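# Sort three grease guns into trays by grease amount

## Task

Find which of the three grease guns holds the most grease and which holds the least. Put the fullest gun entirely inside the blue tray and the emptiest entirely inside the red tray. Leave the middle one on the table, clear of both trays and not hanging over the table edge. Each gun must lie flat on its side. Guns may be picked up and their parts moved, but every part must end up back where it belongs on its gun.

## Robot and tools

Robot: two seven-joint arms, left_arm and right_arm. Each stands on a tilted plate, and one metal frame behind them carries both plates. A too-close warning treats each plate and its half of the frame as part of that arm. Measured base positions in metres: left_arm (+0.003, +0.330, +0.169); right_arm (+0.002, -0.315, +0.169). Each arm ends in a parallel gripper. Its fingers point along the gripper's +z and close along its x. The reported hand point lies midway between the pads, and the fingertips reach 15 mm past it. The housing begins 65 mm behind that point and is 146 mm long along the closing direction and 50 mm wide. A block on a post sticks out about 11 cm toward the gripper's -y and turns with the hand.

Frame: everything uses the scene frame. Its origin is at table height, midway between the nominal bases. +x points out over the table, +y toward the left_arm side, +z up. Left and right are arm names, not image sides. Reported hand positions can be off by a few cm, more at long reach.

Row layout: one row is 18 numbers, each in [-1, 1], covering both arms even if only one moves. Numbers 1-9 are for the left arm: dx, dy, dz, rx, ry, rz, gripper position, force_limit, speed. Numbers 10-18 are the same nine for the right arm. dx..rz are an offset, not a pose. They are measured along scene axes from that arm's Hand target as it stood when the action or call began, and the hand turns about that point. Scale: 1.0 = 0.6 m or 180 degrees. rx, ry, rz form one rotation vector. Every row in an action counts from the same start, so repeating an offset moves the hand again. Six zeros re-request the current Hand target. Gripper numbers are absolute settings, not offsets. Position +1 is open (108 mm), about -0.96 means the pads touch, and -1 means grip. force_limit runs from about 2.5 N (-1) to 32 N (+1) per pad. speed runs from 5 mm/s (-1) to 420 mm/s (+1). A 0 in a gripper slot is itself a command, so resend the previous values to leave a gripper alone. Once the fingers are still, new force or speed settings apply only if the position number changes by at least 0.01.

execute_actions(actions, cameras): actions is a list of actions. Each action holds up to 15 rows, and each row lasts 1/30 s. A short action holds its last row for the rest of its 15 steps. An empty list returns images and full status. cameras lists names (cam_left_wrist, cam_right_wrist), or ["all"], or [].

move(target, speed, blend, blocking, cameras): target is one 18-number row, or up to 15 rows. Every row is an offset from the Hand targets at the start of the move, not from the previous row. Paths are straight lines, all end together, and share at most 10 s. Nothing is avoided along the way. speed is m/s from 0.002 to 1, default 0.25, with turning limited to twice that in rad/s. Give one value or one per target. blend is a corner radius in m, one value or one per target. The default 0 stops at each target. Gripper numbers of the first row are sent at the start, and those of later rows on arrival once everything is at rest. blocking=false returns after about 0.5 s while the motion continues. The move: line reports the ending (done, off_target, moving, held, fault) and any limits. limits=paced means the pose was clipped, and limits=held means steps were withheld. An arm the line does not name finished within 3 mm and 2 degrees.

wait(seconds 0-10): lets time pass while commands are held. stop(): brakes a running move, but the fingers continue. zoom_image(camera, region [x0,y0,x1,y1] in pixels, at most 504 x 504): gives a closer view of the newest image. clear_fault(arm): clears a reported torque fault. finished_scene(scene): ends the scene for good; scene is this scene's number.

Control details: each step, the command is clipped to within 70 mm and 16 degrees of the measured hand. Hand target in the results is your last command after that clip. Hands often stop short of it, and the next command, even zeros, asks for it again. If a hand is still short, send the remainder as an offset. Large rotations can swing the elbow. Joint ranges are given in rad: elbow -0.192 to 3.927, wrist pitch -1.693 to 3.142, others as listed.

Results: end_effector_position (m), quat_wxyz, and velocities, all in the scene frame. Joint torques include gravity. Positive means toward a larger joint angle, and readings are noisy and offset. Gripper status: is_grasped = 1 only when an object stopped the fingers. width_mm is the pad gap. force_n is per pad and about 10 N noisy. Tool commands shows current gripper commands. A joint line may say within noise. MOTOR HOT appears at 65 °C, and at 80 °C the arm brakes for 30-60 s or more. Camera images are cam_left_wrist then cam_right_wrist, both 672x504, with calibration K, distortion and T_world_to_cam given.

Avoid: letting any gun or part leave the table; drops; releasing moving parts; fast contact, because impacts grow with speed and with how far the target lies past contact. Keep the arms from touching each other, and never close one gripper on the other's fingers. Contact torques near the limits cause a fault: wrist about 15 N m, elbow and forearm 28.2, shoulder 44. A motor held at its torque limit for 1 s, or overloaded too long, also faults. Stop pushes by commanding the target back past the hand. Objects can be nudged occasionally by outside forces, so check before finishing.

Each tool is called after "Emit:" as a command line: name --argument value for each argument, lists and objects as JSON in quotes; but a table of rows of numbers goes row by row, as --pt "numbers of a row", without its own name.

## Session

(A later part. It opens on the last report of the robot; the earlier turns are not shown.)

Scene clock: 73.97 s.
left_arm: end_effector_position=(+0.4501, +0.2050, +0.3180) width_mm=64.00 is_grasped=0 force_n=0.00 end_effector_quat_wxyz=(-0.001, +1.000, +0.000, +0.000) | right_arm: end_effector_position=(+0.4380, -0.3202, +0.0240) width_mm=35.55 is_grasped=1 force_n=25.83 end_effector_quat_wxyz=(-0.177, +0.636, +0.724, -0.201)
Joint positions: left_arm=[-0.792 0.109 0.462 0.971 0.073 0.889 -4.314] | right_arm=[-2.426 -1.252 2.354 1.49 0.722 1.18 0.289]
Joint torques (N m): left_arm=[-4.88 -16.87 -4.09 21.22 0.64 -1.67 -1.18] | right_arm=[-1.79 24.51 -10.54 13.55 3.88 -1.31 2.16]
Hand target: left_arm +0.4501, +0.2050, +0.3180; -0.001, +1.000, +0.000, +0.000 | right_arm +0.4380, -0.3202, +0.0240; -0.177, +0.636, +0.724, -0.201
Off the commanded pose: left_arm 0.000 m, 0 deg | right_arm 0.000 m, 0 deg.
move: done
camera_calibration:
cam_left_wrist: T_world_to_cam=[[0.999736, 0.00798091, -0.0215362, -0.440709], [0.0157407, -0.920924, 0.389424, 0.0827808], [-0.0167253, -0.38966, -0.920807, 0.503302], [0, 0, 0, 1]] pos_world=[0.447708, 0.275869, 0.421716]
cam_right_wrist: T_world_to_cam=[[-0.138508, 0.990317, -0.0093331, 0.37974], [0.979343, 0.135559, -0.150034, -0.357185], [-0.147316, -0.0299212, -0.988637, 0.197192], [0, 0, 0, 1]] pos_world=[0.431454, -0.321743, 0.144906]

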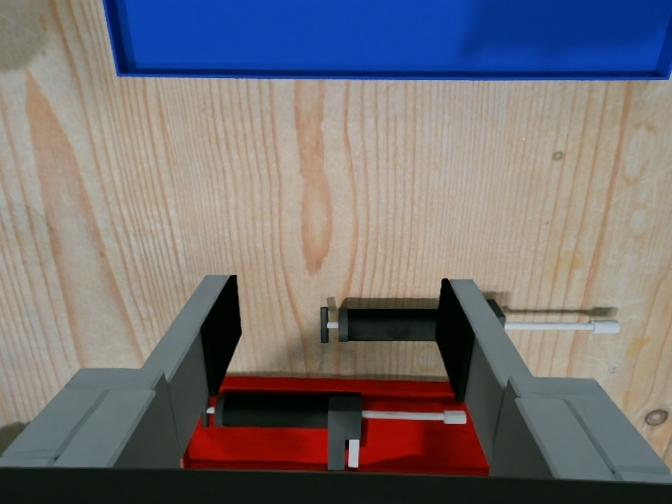

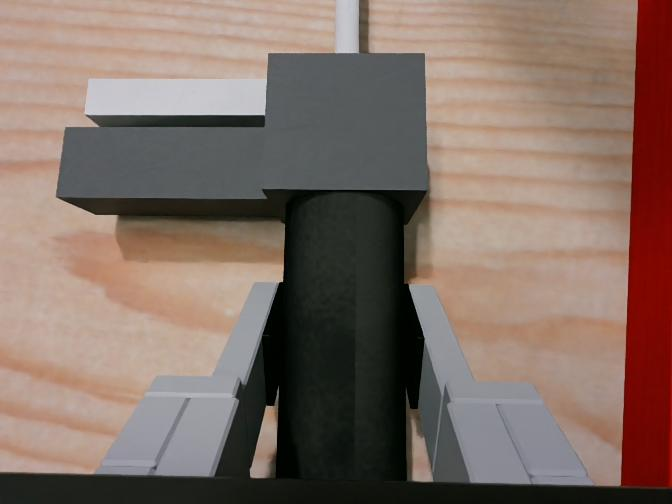

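Emit:
move --pt "0 0 0 0 0 0 0.2 0.5 -0.5 0 0 0 0 0 0 0.2 0.9 -0.5" --pt "0 0 0 0 0 0 0.2 0.5 -0.5 0.085 0.011 0.143 0 0 0 0.2 0.9 -0.5" --pt "0 0 0 0 0 0 0.2 0.5 -0.5 -0.035 -0.0045 0.16 0.022 -0.171 0 0.2 0.9 -0.5" --pt "0 0 0 0 0 0 0.2 0.5 -0.5 -0.035 -0.0045 -0.0025 0.022 -0.171 0 0.2 0.9 -0.5" --pt "0 0 0 0 0 0 0.2 0.5 -0.5 -0.035 -0.0045 -0.0025 0.022 -0.171 0 -1 0.9 -0.5" --speed '[0.1,0.2,0.3,0.2,0.1]' --cameras '["cam_right_wrist"]'

Scene clock: 78.70 s.
left_arm: end_effector_position=(+0.4501, +0.2050, +0.3180) width_mm=64.00 is_grasped=0 force_n=0.00 end_effector_quat_wxyz=(-0.001, +1.000, +0.000, +0.000) | right_arm: end_effector_position=(+0.4170, -0.3229, +0.0225) width_mm=35.17 is_grasped=1 force_n=46.04 end_effector_quat_wxyz=(+0.000, +0.660, +0.751, +0.000)
Joint positions: left_arm=[-0.792 0.109 0.462 0.971 0.073 0.889 -4.314] | right_arm=[-2.293 -0.996 2.486 0.95 1.371 0.445 -0.269]
Joint torques (N m): left_arm=[-4.95 -16.81 -4.47 21.21 -0.45 -2.13 -0.94] | right_arm=[-1.86 19.01 -9.34 9.36 3.21 -3.01 -1.86]
Hand target: left_arm +0.4501, +0.2050, +0.3180; -0.001, +1.000, +0.000, +0.000 | right_arm +0.4170, -0.3229, +0.0225; +0.000, +0.660, +0.751, +0.000
Off the commanded pose: left_arm 0.000 m, 0 deg | right_arm 0.000 m, 0 deg.
move: done
camera_calibration:
cam_right_wrist: T_world_to_cam=[[-0.132165, 0.991134, -0.013605, 0.377135], [0.915721, 0.12734, 0.381103, -0.324495], [0.379457, 0.0379101, -0.924432, -0.00677336], [0, 0, 0, 1]] pos_world=[0.349561, -0.332214, 0.122535]
Images, in order (width x height): cam_right_wrist 672x504.

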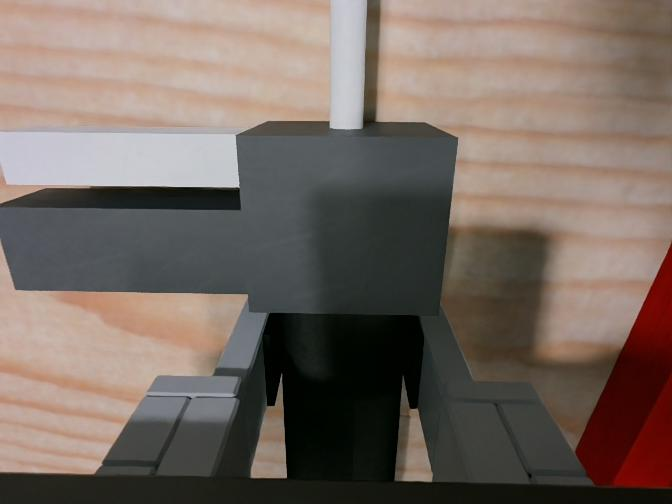

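Emit:
move --pt "0 0 0 0 0 0 0.2 0.5 -0.5 0 0 0.25 0 0 0 -1 0.9 -0.5" --pt "0 0 0 0 0 0 0.2 0.5 -0.5 0.055 0.355 0.296 0 0 0.459 -1 0.9 -0.5" --speed '[0.25,0.3]' --blend '[0.03,0]'

Emit:
move --target '[0,-0.1917,-0.06,-0.194,0,0,0.2,0.5,-0.5,0,0,0,0,0,0,-1,0.9,-0.5]' --speed 0.4 --cameras '["cam_left_wrist"]'

Scene clock: 82.50 s.
left_arm: end_effector_position=(+0.4501, +0.2050, +0.3180) width_mm=64.00 is_grasped=0 force_n=0.00 end_effector_quat_wxyz=(-0.001, +1.000, +0.000, +0.000) | right_arm: end_effector_position=(+0.4500, -0.1100, +0.2001) width_mm=35.17 is_grasped=1 force_n=45.87 end_effector_quat_wxyz=(+0.000, +0.000, +1.000, +0.000)
Joint positions: left_arm=[-0.792 0.109 0.462 0.971 0.073 0.889 -4.314] | right_arm=[-1.912 -0.594 2.381 1.039 0.483 0.682 -0.638]
Joint torques (N m): left_arm=[-4.74 -16.92 -4.41 21.15 -0.75 -2.43 -0.73] | right_arm=[-1.9 19.44 -5.4 24.73 -4.8 -1.53 -1.82]
Hand target: left_arm +0.4501, +0.2050, +0.3180; -0.001, +1.000, +0.000, +0.000 | right_arm +0.4500, -0.1099, +0.2001; +0.000, +0.000, +1.000, +0.000
Off the commanded pose: left_arm 0.000 m, 0 deg | right_arm 0.000 m, 0 deg.
move: done

Scene clock: 84.00 s.
left_arm: end_effector_position=(+0.4501, +0.0900, +0.2820) width_mm=64.00 is_grasped=0 force_n=0.00 end_effector_quat_wxyz=(+0.300, +0.954, +0.000, +0.000) | right_arm: end_effector_position=(+0.4500, -0.1099, +0.2001) width_mm=35.17 is_grasped=1 force_n=45.87 end_effector_quat_wxyz=(+0.000, +0.000, +1.000, +0.000)
Joint positions: left_arm=[-0.661 0.252 0.295 0.934 -0.919 0.687 -3.581] | right_arm=[-1.912 -0.594 2.381 1.039 0.483 0.682 -0.638]
Joint torques (N m): left_arm=[0.52 -20.46 -4.86 19.66 -1.66 0.03 1.5] | right_arm=[-1.74 19.55 -5.3 24.56 -4.49 -1.61 -1.91]
Hand target: left_arm +0.4501, +0.0900, +0.2820; +0.300, +0.954, +0.000, +0.000 | right_arm +0.4500, -0.1099, +0.2001; +0.000, +0.000, +1.000, +0.000
Off the commanded pose: left_arm 0.000 m, 0 deg | right_arm 0.000 m, 0 deg.
move: done
camera_calibration:
cam_left_wrist: T_world_to_cam=[[0.999738, -0.00583676, -0.022143, -0.439151], [0.0156409, -0.532214, 0.846465, -0.172893], [-0.0167254, -0.84659, -0.531983, 0.356785], [0, 0, 0, 1]] pos_world=[0.447708, 0.207472, 0.326428]
Images, in order (width x height): cam_left_wrist 672x504.

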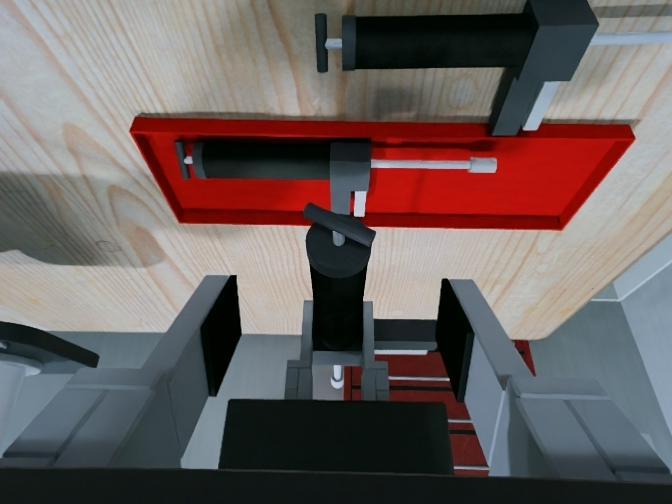

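Emit:
move --pt "-0.005 -0.0975 -0.1367 0 -0.15 0 0.2 0.5 -0.5 0 0 0 0 0 0 -1 0.9 -0.5" --pt "-0.005 -0.0975 -0.1367 0 -0.15 0 -1 0.5 -0.5 0 0 0 0 0 0 -1 0.9 -0.5" --pt "-0.005 -0.0642 -0.1367 0 -0.15 0 -1 0.5 -0.5 0 0 0 0 0 0 -1 0.9 -0.5" --speed '[0.2,0.1,0.06]' --cameras '["cam_left_wrist"]'

Emit:
move --target '[0,0.0167,0,0,0,0,-1,0.5,-0.5,0,0,0,0,0,0,-1,0.9,-0.5]' --speed 0.06

Emit:
move --target '[0,0.0167,0,0,0,0,-1,0.5,-0.5,0,0,0,0,0,0,-1,0.9,-0.5]' --speed 0.06

Emit:
move --target '[0,0.0167,0,0,0,0,-1,0.5,-0.5,0,0,0,0,0,0,-1,0.9,-0.5]' --speed 0.06

Emit:
move --target '[0,0.0167,0,0,0,0,-1,0.5,-0.5,0,0,0,0,0,0,-1,0.9,-0.5]' --speed 0.06 --cameras '["cam_left_wrist"]'

Scene clock: 87.90 s.
left_arm: end_effector_position=(+0.4471, +0.0514, +0.2000) width_mm=38.79 is_grasped=1 force_n=42.58 end_effector_quat_wxyz=(+0.291, +0.928, -0.070, +0.223) | right_arm: end_effector_position=(+0.4500, -0.1099, +0.2001) width_mm=35.17 is_grasped=1 force_n=46.07 end_effector_quat_wxyz=(+0.000, +0.000, +1.000, +0.000)
Joint positions: left_arm=[-0.747 0.46 0.178 0.935 -2.189 0.313 -2.244] | right_arm=[-1.912 -0.594 2.381 1.039 0.483 0.682 -0.638]
Joint torques (N m): left_arm=[1.4 -30.55 5.32 12.47 2.17 1.07 1.37] | right_arm=[2.86 22.1 -5.6 15.67 -5.1 -2.08 -1.45]
Hand target: left_arm +0.4471, +0.0515, +0.2000; +0.291, +0.928, -0.070, +0.223 | right_arm +0.4500, -0.1099, +0.2001; +0.000, +0.000, +1.000, +0.000
Off the commanded pose: left_arm 0.000 m, 0 deg | right_arm 0.000 m, 0 deg.
move: done
camera_calibration:
cam_left_wrist: T_world_to_cam=[[0.900799, -0.00577704, 0.434198, -0.485227], [-0.37038, -0.532176, 0.761319, 0.0656119], [0.226672, -0.846614, -0.481523, 0.161535], [0, 0, 0, 1]] pos_world=[0.424778, 0.168871, 0.238515]
Images, in order (width x height): cam_left_wrist 672x504.

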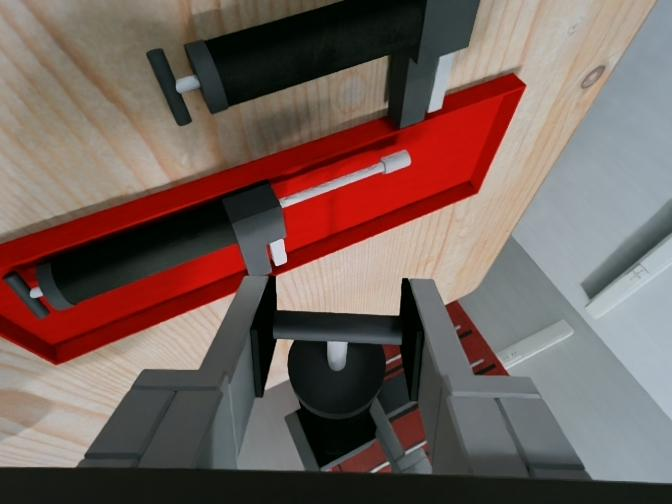

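Scene clock: 88.67 s.
left_arm: end_effector_position=(+0.4471, +0.0615, +0.2000) width_mm=38.79 is_grasped=1 force_n=42.61 end_effector_quat_wxyz=(+0.291, +0.928, -0.070, +0.223) | right_arm: end_effector_position=(+0.4500, -0.1100, +0.2001) width_mm=35.17 is_grasped=1 force_n=46.05 end_effector_quat_wxyz=(+0.000, +0.000, +1.000, +0.000)
Joint positions: left_arm=[-0.733 0.446 0.185 0.913 -2.173 0.326 -2.242] | right_arm=[-1.912 -0.594 2.381 1.039 0.483 0.682 -0.638]
Joint torques (N m): left_arm=[1.46 -30.02 5.01 11.92 2.15 1.03 1.55] | right_arm=[5.37 24.15 -5.48 14.34 -5.16 -2.28 -0.94]
Hand target: left_arm +0.4471, +0.0615, +0.2000; +0.291, +0.928, -0.070, +0.223 | right_arm +0.4500, -0.1099, +0.2001; +0.000, +0.000, +1.000, +0.000
Off the commanded pose: left_arm 0.000 m, 0 deg | right_arm 0.000 m, 0 deg.
move: done

Scene clock: 89.43 s.
left_arm: end_effector_position=(+0.4471, +0.0715, +0.2000) width_mm=38.79 is_grasped=1 force_n=42.62 end_effector_quat_wxyz=(+0.291, +0.928, -0.070, +0.223) | right_arm: end_effector_position=(+0.4500, -0.1099, +0.2001) width_mm=35.17 is_grasped=1 force_n=46.04 end_effector_quat_wxyz=(+0.000, +0.000, +1.000, +0.000)
Joint positions: left_arm=[-0.719 0.431 0.192 0.893 -2.156 0.339 -2.24] | right_arm=[-1.912 -0.594 2.381 1.039 0.483 0.682 -0.638]
Joint torques (N m): left_arm=[1.21 -29.47 4.89 11.63 2.07 1.13 1.41] | right_arm=[6.67 26.01 -5.58 14.62 -4.94 -2.55 -0.52]
Hand target: left_arm +0.4471, +0.0715, +0.2000; +0.291, +0.928, -0.070, +0.223 | right_arm +0.4500, -0.1099, +0.2001; +0.000, +0.000, +1.000, +0.000
Off the commanded pose: left_arm 0.000 m, 0 deg | right_arm 0.000 m, 0 deg.
move: done

Scene clock: 90.20 s.
left_arm: end_effector_position=(+0.4471, +0.0815, +0.2000) width_mm=38.79 is_grasped=1 force_n=42.63 end_effector_quat_wxyz=(+0.291, +0.928, -0.070, +0.223) | right_arm: end_effector_position=(+0.4500, -0.1099, +0.2001) width_mm=35.17 is_grasped=1 force_n=46.03 end_effector_quat_wxyz=(+0.000, +0.000, +1.000, +0.000)
Joint positions: left_arm=[-0.705 0.418 0.2 0.873 -2.138 0.352 -2.238] | right_arm=[-1.912 -0.594 2.381 1.039 0.483 0.682 -0.638]
Joint torques (N m): left_arm=[0.96 -29.28 4.62 11.34 2.21 0.94 1.41] | right_arm=[6.54 27.64 -6.31 14.84 -3.78 -2.76 -0.14]
Hand target: left_arm +0.4471, +0.0815, +0.2000; +0.291, +0.928, -0.070, +0.223 | right_arm +0.4500, -0.1099, +0.2001; +0.000, +0.000, +1.000, +0.000
Off the commanded pose: left_arm 0.000 m, 0 deg | right_arm 0.000 m, 0 deg.
move: done

Scene clock: 90.97 s.
left_arm: end_effector_position=(+0.4471, +0.0915, +0.2000) width_mm=38.79 is_grasped=1 force_n=42.64 end_effector_quat_wxyz=(+0.291, +0.928, -0.070, +0.223) | right_arm: end_effector_position=(+0.4500, -0.1099, +0.2001) width_mm=35.17 is_grasped=1 force_n=46.02 end_effector_quat_wxyz=(+0.000, +0.000, +1.000, +0.000)
Joint positions: left_arm=[-0.691 0.404 0.208 0.854 -2.119 0.365 -2.237] | right_arm=[-1.912 -0.594 2.381 1.039 0.483 0.682 -0.638]
Joint torques (N m): left_arm=[1.22 -28.48 4.48 11.42 2.27 1.08 1.37] | right_arm=[6.52 29.25 -7.14 15.15 -2.76 -2.88 0.19]
Hand target: left_arm +0.4471, +0.0915, +0.2000; +0.291, +0.928, -0.070, +0.223 | right_arm +0.4500, -0.1099, +0.2001; +0.000, +0.000, +1.000, +0.000
Off the commanded pose: left_arm 0.000 m, 0 deg | right_arm 0.000 m, 0 deg.
move: done
camera_calibration:
cam_left_wrist: T_world_to_cam=[[0.900829, -0.00589021, 0.434134, -0.484969], [-0.370371, -0.532209, 0.761301, 0.0869599], [0.226566, -0.846592, -0.481611, 0.195546], [0, 0, 0, 1]] pos_world=[0.424778, 0.208972, 0.238516]
Images, in order (width x height): cam_left_wrist 672x504.

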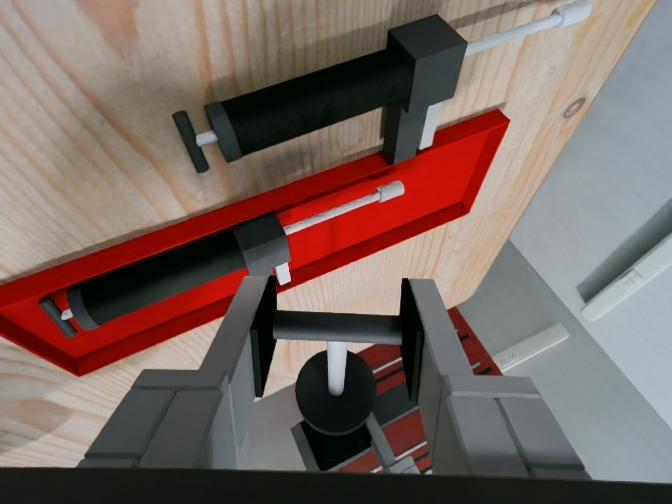

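Emit:
move --pt "0 -0.1003 0 0 0 0 -1 0.5 -0.5 0 0 0 0 0 0 -1 0.9 -0.5" --pt "0 -0.1003 0 0 0 0 0.2 0.5 -0.5 0 0 0 0 0 0 -1 0.9 -0.5" --pt "0 0.04 0.14 0 0.15 0 0.2 0.5 -0.5 0 0 0 0 0 0 -1 0.9 -0.5" --speed '[0.08,0.1,0.3]'

Emit:
move --target '[-0.04,0.42,0.1,0.194,0,0,0.2,0.5,-0.5,0,0,0,0,0,0,-1,0.9,-0.5]' --speed 0.45

Emit:
move --pt "-0.05 0.05 0 0 0 -0.25 0.2 0.5 -0.5 -0.06 0.2 0 0 0 0.25 -1 0.9 -0.5" --pt "-0.05 0.05 0 0 0 -0.5 0.2 0.5 -0.5 -0.117 0.4 -0.15 0 0 0.5 -1 0.9 -0.5" --pt "-0.05 0.05 0 0 0 -0.5 0.2 0.5 -0.5 -0.117 0.4 -0.295 0 0 0.5 -1 0.9 -0.5" --speed '[0.35,0.35,0.12]' --blend '[0.03,0.01,0]' --cameras '["all"]'

Scene clock: 95.07 s.
left_arm: end_effector_position=(+0.4471, +0.1155, +0.2839) width_mm=64.00 is_grasped=0 force_n=0.00 end_effector_quat_wxyz=(+0.300, +0.954, +0.000, +0.000) | right_arm: end_effector_position=(+0.4500, -0.1099, +0.2001) width_mm=35.17 is_grasped=1 force_n=45.92 end_effector_quat_wxyz=(+0.000, +0.000, +1.000, +0.000)
Joint positions: left_arm=[-0.566 0.206 0.249 0.894 -0.879 0.699 -3.563] | right_arm=[-1.912 -0.594 2.381 1.039 0.483 0.682 -0.638]
Joint torques (N m): left_arm=[-5.07 -19.68 1.75 19.83 1.92 0.09 -1.44] | right_arm=[4.55 30.62 -6.47 24.61 1.93 -1.56 1.57]
Hand target: left_arm +0.4471, +0.1155, +0.2840; +0.300, +0.954, +0.000, +0.000 | right_arm +0.4500, -0.1099, +0.2001; +0.000, +0.000, +1.000, +0.000
Off the commanded pose: left_arm 0.000 m, 0 deg | right_arm 0.000 m, 0 deg.
move: done

Scene clock: 96.43 s.
left_arm: end_effector_position=(+0.4231, +0.3675, +0.3439) width_mm=64.00 is_grasped=0 force_n=0.00 end_effector_quat_wxyz=(-0.001, +1.000, +0.000, +0.000) | right_arm: end_effector_position=(+0.4500, -0.1099, +0.2001) width_mm=35.17 is_grasped=1 force_n=45.92 end_effector_quat_wxyz=(+0.000, +0.000, +1.000, +0.000)
Joint positions: left_arm=[-0.43 -0.157 0.422 0.821 0.207 0.955 -4.065] | right_arm=[-1.912 -0.594 2.381 1.039 0.483 0.682 -0.638]
Joint torques (N m): left_arm=[1.09 -20.58 -8.44 16.69 1.98 -1.25 -1.5] | right_arm=[4.09 29.27 -7.13 24.57 2.05 -1.52 1.75]
Hand target: left_arm +0.4231, +0.3675, +0.3440; -0.001, +1.000, +0.000, +0.000 | right_arm +0.4500, -0.1099, +0.2001; +0.000, +0.000, +1.000, +0.000
Off the commanded pose: left_arm 0.000 m, 0 deg | right_arm 0.000 m, 0 deg.
move: done

Scene clock: 100.00 s.
left_arm: end_effector_position=(+0.3931, +0.3975, +0.3440) width_mm=64.00 is_grasped=0 force_n=0.00 end_effector_quat_wxyz=(-0.001, +0.707, -0.707, +0.000) | right_arm: end_effector_position=(+0.3800, +0.1304, +0.0235) width_mm=35.17 is_grasped=1 force_n=46.01 end_effector_quat_wxyz=(-0.001, +0.707, -0.707, +0.000)
Joint positions: left_arm=[-0.571 -0.303 0.622 0.732 0.336 0.982 -2.522] | right_arm=[-2.035 -1.181 2.89 1.631 0.302 0.559 -1.634]
Joint torques (N m): left_arm=[-4.35 -7.06 -4.15 21.01 -1.55 -1.37 1.56] | right_arm=[-3.03 8.53 1.26 10.81 4.77 -1.89 -0.1]
Hand target: left_arm +0.3931, +0.3975, +0.3440; -0.001, +0.707, -0.707, +0.000 | right_arm +0.3798, +0.1301, +0.0231; +0.000, +0.707, -0.707, +0.000
Off the commanded pose: left_arm 0.000 m, 0 deg | right_arm 0.001 m, 0 deg.
move: done
camera_calibration:
cam_left_wrist: T_world_to_cam=[[0.00798091, -0.999736, -0.0215362, 0.405724], [-0.920924, -0.0157407, 0.389424, 0.259262], [-0.38966, 0.0167253, -0.920807, 0.58627], [0, 0, 0, 1]] pos_world=[0.463969, 0.399892, 0.447616]
cam_right_wrist: T_world_to_cam=[[0.00395714, -0.999888, -0.0144158, 0.130915], [-0.924744, -0.0091453, 0.380481, 0.368516], [-0.38057, 0.0118253, -0.924676, 0.283301], [0, 0, 0, 1]] pos_world=[0.448081, 0.130921, 0.123636]

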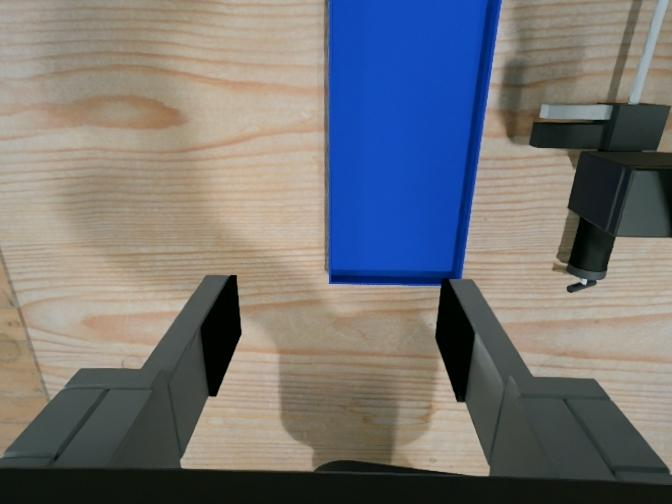

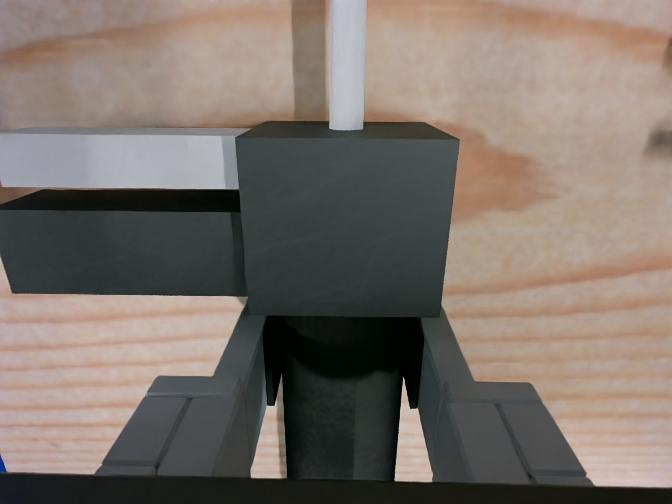

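Emit:
move --pt "0 0 0 0 0 0 0.2 0.5 -0.5 0 0 0 0 0 0 0.2 0.9 -0.5" --pt "0 0 0 0 0 0 0.2 0.5 -0.5 0 0 0.25 0 0 0 0.2 0.9 -0.5" --pt "0 -0.1 0 0 0 0 0.2 0.5 -0.5 0 -0.65 0.4 0 0 0 0.2 0.9 -0.5" --pt "-0.0218 -0.446 -0.33 0 0 0 0.2 0.5 -0.5 0 -0.65 0.4 0 0 0 0.2 0.9 -0.5" --pt "-0.0218 -0.446 -0.5355 0 0 0 0.2 0.5 -0.5 0 -0.65 0.4 0 0 0 0.2 0.9 -0.5" --pt "-0.0218 -0.446 -0.5355 0 0 0 -1 0.9 -0.5 0 -0.65 0.4 0 0 0 0.2 0.9 -0.5" --speed '[0.1,0.3,0.45,0.35,0.2,0.1]' --blend '[0,0.02,0,0.02,0,0]' --cameras '["all"]'

Scene clock: 105.43 s.
left_arm: end_effector_position=(+0.3800, +0.1299, +0.0227) width_mm=34.90 is_grasped=1 force_n=49.65 end_effector_quat_wxyz=(-0.001, +0.707, -0.707, +0.000) | right_arm: end_effector_position=(+0.3798, -0.2599, +0.2631) width_mm=63.99 is_grasped=0 force_n=0.00 end_effector_quat_wxyz=(+0.000, +0.707, -0.707, +0.000)
Joint positions: left_arm=[-0.692 0.842 0.161 0.905 -0.189 0.111 -2.758] | right_arm=[-2.161 0.091 2.385 0.607 -0.265 0.693 -1.938]
Joint torques (N m): left_arm=[-0.38 -24.46 -0.06 9.85 -1.17 -3.69 1.33] | right_arm=[-2.49 18.33 5.21 14.88 -4.67 -1.6 2.26]
Hand target: left_arm +0.3800, +0.1299, +0.0227; -0.001, +0.707, -0.707, +0.000 | right_arm +0.3798, -0.2599, +0.2631; +0.000, +0.707, -0.707, +0.000
Off the commanded pose: left_arm 0.000 m, 0 deg | right_arm 0.000 m, 0 deg.
move: done; limits=paced
camera_calibration:
cam_left_wrist: T_world_to_cam=[[0.00793034, -0.999739, -0.0214052, 0.131388], [-0.92096, -0.0156416, 0.389343, 0.368083], [-0.389576, 0.0166257, -0.920844, 0.289857], [0, 0, 0, 1]] pos_world=[0.450869, 0.132292, 0.126415]
cam_right_wrist: T_world_to_cam=[[0.00374538, -0.999901, -0.0135821, -0.256101], [-0.924502, -0.00863933, 0.38108, 0.273441], [-0.381159, 0.0111294, -0.924442, 0.509298], [0, 0, 0, 1]] pos_world=[0.44788, -0.259381, 0.363135]

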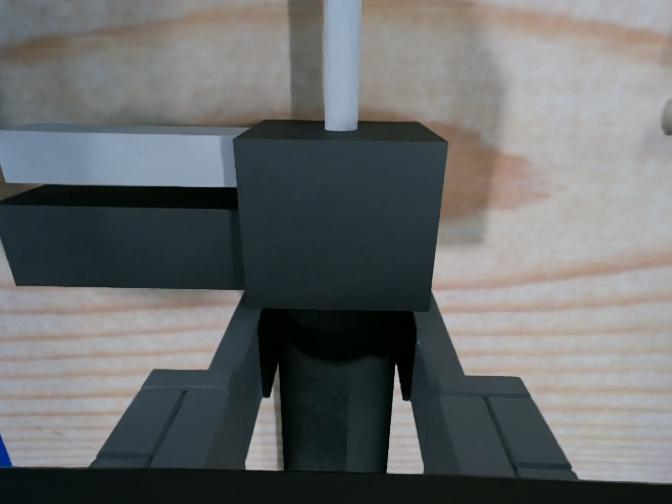

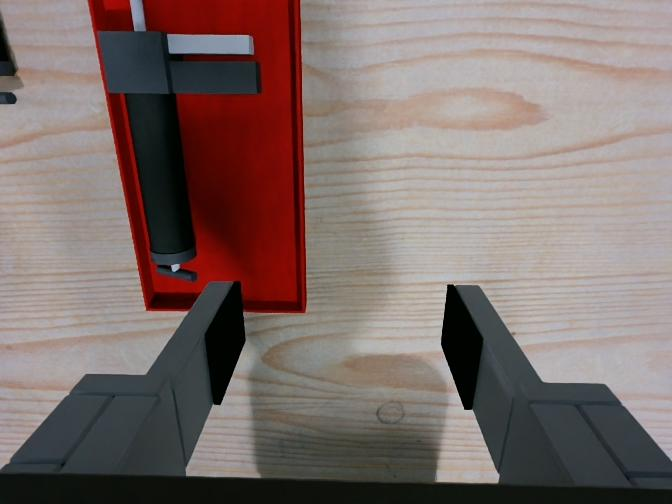

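Emit:
move --pt "0 0 0.217 0 0 0 -1 0.9 -0.5 0 0 0 0 0 0 0.2 0.9 -0.5" --pt "0.1167 0.3068 0.217 0 0 0 -1 0.9 -0.5 0 0 0 0 0 0 0.2 0.9 -0.5" --pt "0.1167 0.3068 0.0067 0 0 0 -1 0.9 -0.5 0 0 0 0 0 0 0.2 0.9 -0.5" --pt "0.1167 0.3068 0.0067 0 0 0 0 0.9 -0.5 0 0 0 0 0 0 0.2 0.9 -0.5" --pt "0.1167 0.3068 0.25 0 0 0 0 0.9 -0.5 0 0 0 0 0 0 0.2 0.9 -0.5" --speed '[0.2,0.25,0.12,0.1,0.3]' --blend '[0.02,0.02,0,0,0]'

Emit:
move --target '[0.1841,-0.4945,-0.01,0,0,0,0,0.9,-0.5,0,0,0,0,0,0,0.2,0.9,-0.5]' --speed 0.4 --cameras '["cam_left_wrist"]'

Scene clock: 110.43 s.
left_arm: end_effector_position=(+0.4500, +0.3140, +0.1726) width_mm=53.00 is_grasped=0 force_n=0.00 end_effector_quat_wxyz=(-0.001, +0.707, -0.707, +0.000) | right_arm: end_effector_position=(+0.3798, -0.2599, +0.2631) width_mm=63.99 is_grasped=0 force_n=0.00 end_effector_quat_wxyz=(+0.000, +0.707, -0.707, +0.000)
Joint positions: left_arm=[-0.466 0.353 0.389 0.795 -0.058 0.456 -2.411] | right_arm=[-2.161 0.091 2.385 0.607 -0.265 0.693 -1.938]
Joint torques (N m): left_arm=[-5.23 -27.8 4.15 12.11 1.8 -1.32 -1.51] | right_arm=[-2.74 18.2 5.1 14.87 -4.63 -2.52 2.21]
Hand target: left_arm +0.4500, +0.3140, +0.1727; -0.001, +0.707, -0.707, +0.000 | right_arm +0.3798, -0.2599, +0.2631; +0.000, +0.707, -0.707, +0.000
Off the commanded pose: left_arm 0.000 m, 0 deg | right_arm 0.000 m, 0 deg.
move: done

Scene clock: 112.03 s.
left_arm: end_effector_position=(+0.5605, +0.0173, +0.1667) width_mm=53.00 is_grasped=0 force_n=0.00 end_effector_quat_wxyz=(-0.001, +0.707, -0.707, +0.000) | right_arm: end_effector_position=(+0.3798, -0.2599, +0.2631) width_mm=63.99 is_grasped=0 force_n=0.00 end_effector_quat_wxyz=(+0.000, +0.707, -0.707, +0.000)
Joint positions: left_arm=[-0.68 0.941 0.207 1.759 -0.088 0.866 -2.86] | right_arm=[-2.161 0.091 2.385 0.607 -0.265 0.693 -1.938]
Joint torques (N m): left_arm=[-0.29 -34.52 -2.09 21.32 2.02 -1.37 -1.59] | right_arm=[-2.59 18.21 5.06 15 -4.65 -2.89 2.21]
Hand target: left_arm +0.5605, +0.0173, +0.1667; -0.001, +0.707, -0.707, +0.000 | right_arm +0.3798, -0.2599, +0.2631; +0.000, +0.707, -0.707, +0.000
Off the commanded pose: left_arm 0.000 m, 0 deg | right_arm 0.000 m, 0 deg.
move: done
camera_calibration:
cam_left_wrist: T_world_to_cam=[[0.00798091, -0.999736, -0.0215362, 0.0204697], [-0.920924, -0.0157407, 0.389424, 0.476485], [-0.38966, 0.0167253, -0.920807, 0.494599], [0, 0, 0, 1]] pos_world=[0.631369, 0.0196922, 0.270316]
Images, in order (width x height): cam_left_wrist 672x504.

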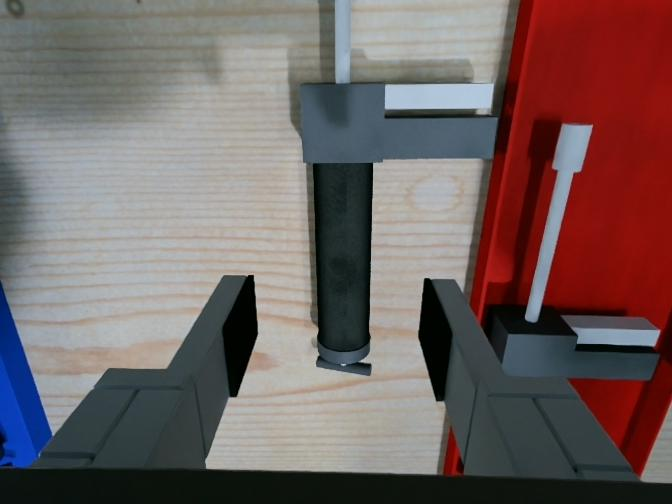

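Emit:
move --pt "0 -0.0075 -0.2403 0 0 0 0 0.9 -0.5 0 0 0 0 0 0 0.2 0.9 -0.5" --pt "0 -0.0075 -0.2403 0 0 0 -1 0.5 -0.5 0 0 0 0 0 0 0.2 0.9 -0.5" --pt "0 -0.0075 -0.17 0 0 0 -1 0.5 -0.5 0 0 0 0 0 0 0.2 0.9 -0.5" --pt "-0.03 0.12 -0.17 0 0 0 -1 0.5 -0.5 0 0 0 0 0 0 0.2 0.9 -0.5" --pt "-0.03 0.12 -0.2395 0 0 0 -1 0.5 -0.5 0 0 0 0 0 0 0.2 0.9 -0.5" --pt "-0.03 0.12 -0.2395 0 0 0 0 0.5 -0.5 0 0 0 0 0 0 0.2 0.9 -0.5" --speed '[0.2,0.1,0.2,0.2,0.1,0.1]' --blend '[0,0,0.01,0.01,0,0]'

Emit:
move --pt "0 0 0.25 0 0 0 0 0.5 -0.5 0 0 0 0 0 0 0.2 0.9 -0.5" --pt "-0.2 0.15 0.55 0 0 0 0 0.5 -0.5 0 0 0 0 0 0 0.2 0.9 -0.5" --speed 0.4 --cameras '["cam_left_wrist"]'

Scene clock: 116.33 s.
left_arm: end_effector_position=(+0.5426, +0.0893, +0.0230) width_mm=53.00 is_grasped=0 force_n=0.00 end_effector_quat_wxyz=(-0.001, +0.707, -0.707, +0.000) | right_arm: end_effector_position=(+0.3798, -0.2599, +0.2631) width_mm=63.99 is_grasped=0 force_n=0.00 end_effector_quat_wxyz=(+0.000, +0.707, -0.707, +0.000)
Joint positions: left_arm=[-0.575 1.113 0.185 1.6 -0.126 0.528 -2.743] | right_arm=[-2.161 0.091 2.385 0.607 -0.265 0.693 -1.938]
Joint torques (N m): left_arm=[-0.5 -33.37 -1.75 13.69 -1.47 -3.42 1.33] | right_arm=[-2.5 18.08 5.05 14.97 -4.59 -3.03 2.18]
Hand target: left_arm +0.5425, +0.0893, +0.0230; -0.001, +0.707, -0.707, +0.000 | right_arm +0.3798, -0.2599, +0.2631; +0.000, +0.707, -0.707, +0.000
Off the commanded pose: left_arm 0.000 m, 0 deg | right_arm 0.000 m, 0 deg.
move: done

Scene clock: 118.50 s.
left_arm: end_effector_position=(+0.4225, +0.1793, +0.3529) width_mm=53.00 is_grasped=0 force_n=0.00 end_effector_quat_wxyz=(-0.001, +0.707, -0.707, +0.000) | right_arm: end_effector_position=(+0.3798, -0.2599, +0.2631) width_mm=63.99 is_grasped=0 force_n=0.00 end_effector_quat_wxyz=(+0.000, +0.707, -0.707, +0.000)
Joint positions: left_arm=[-0.725 0.006 0.302 0.96 0.123 0.981 -2.857] | right_arm=[-2.161 0.091 2.385 0.607 -0.265 0.693 -1.938]
Joint torques (N m): left_arm=[-4.79 -24.57 -6.76 17.18 2.04 -1.39 -1.59] | right_arm=[-2.76 18.07 5.03 14.96 -4.58 -3.08 2.22]
Hand target: left_arm +0.4225, +0.1793, +0.3530; -0.001, +0.707, -0.707, +0.000 | right_arm +0.3798, -0.2599, +0.2631; +0.000, +0.707, -0.707, +0.000
Off the commanded pose: left_arm 0.000 m, 0 deg | right_arm 0.000 m, 0 deg.
move: done; limits=paced
camera_calibration:
cam_left_wrist: T_world_to_cam=[[0.00798061, -0.999736, -0.0215369, 0.187541], [-0.920888, -0.0157422, 0.389509, 0.279342], [-0.389745, 0.0167246, -0.920771, 0.609688], [0, 0, 0, 1]] pos_world=[0.493369, 0.181692, 0.456616]
Images, in order (width x height): cam_left_wrist 672x504.

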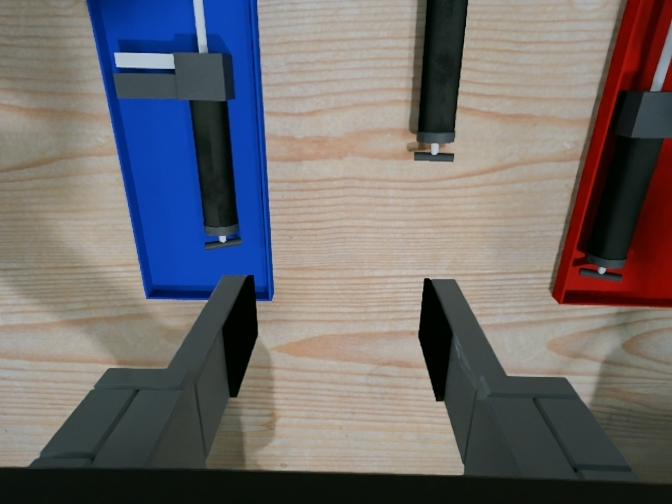

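Emit:
finished_scene --scene 2

The scene is finished: the task was done.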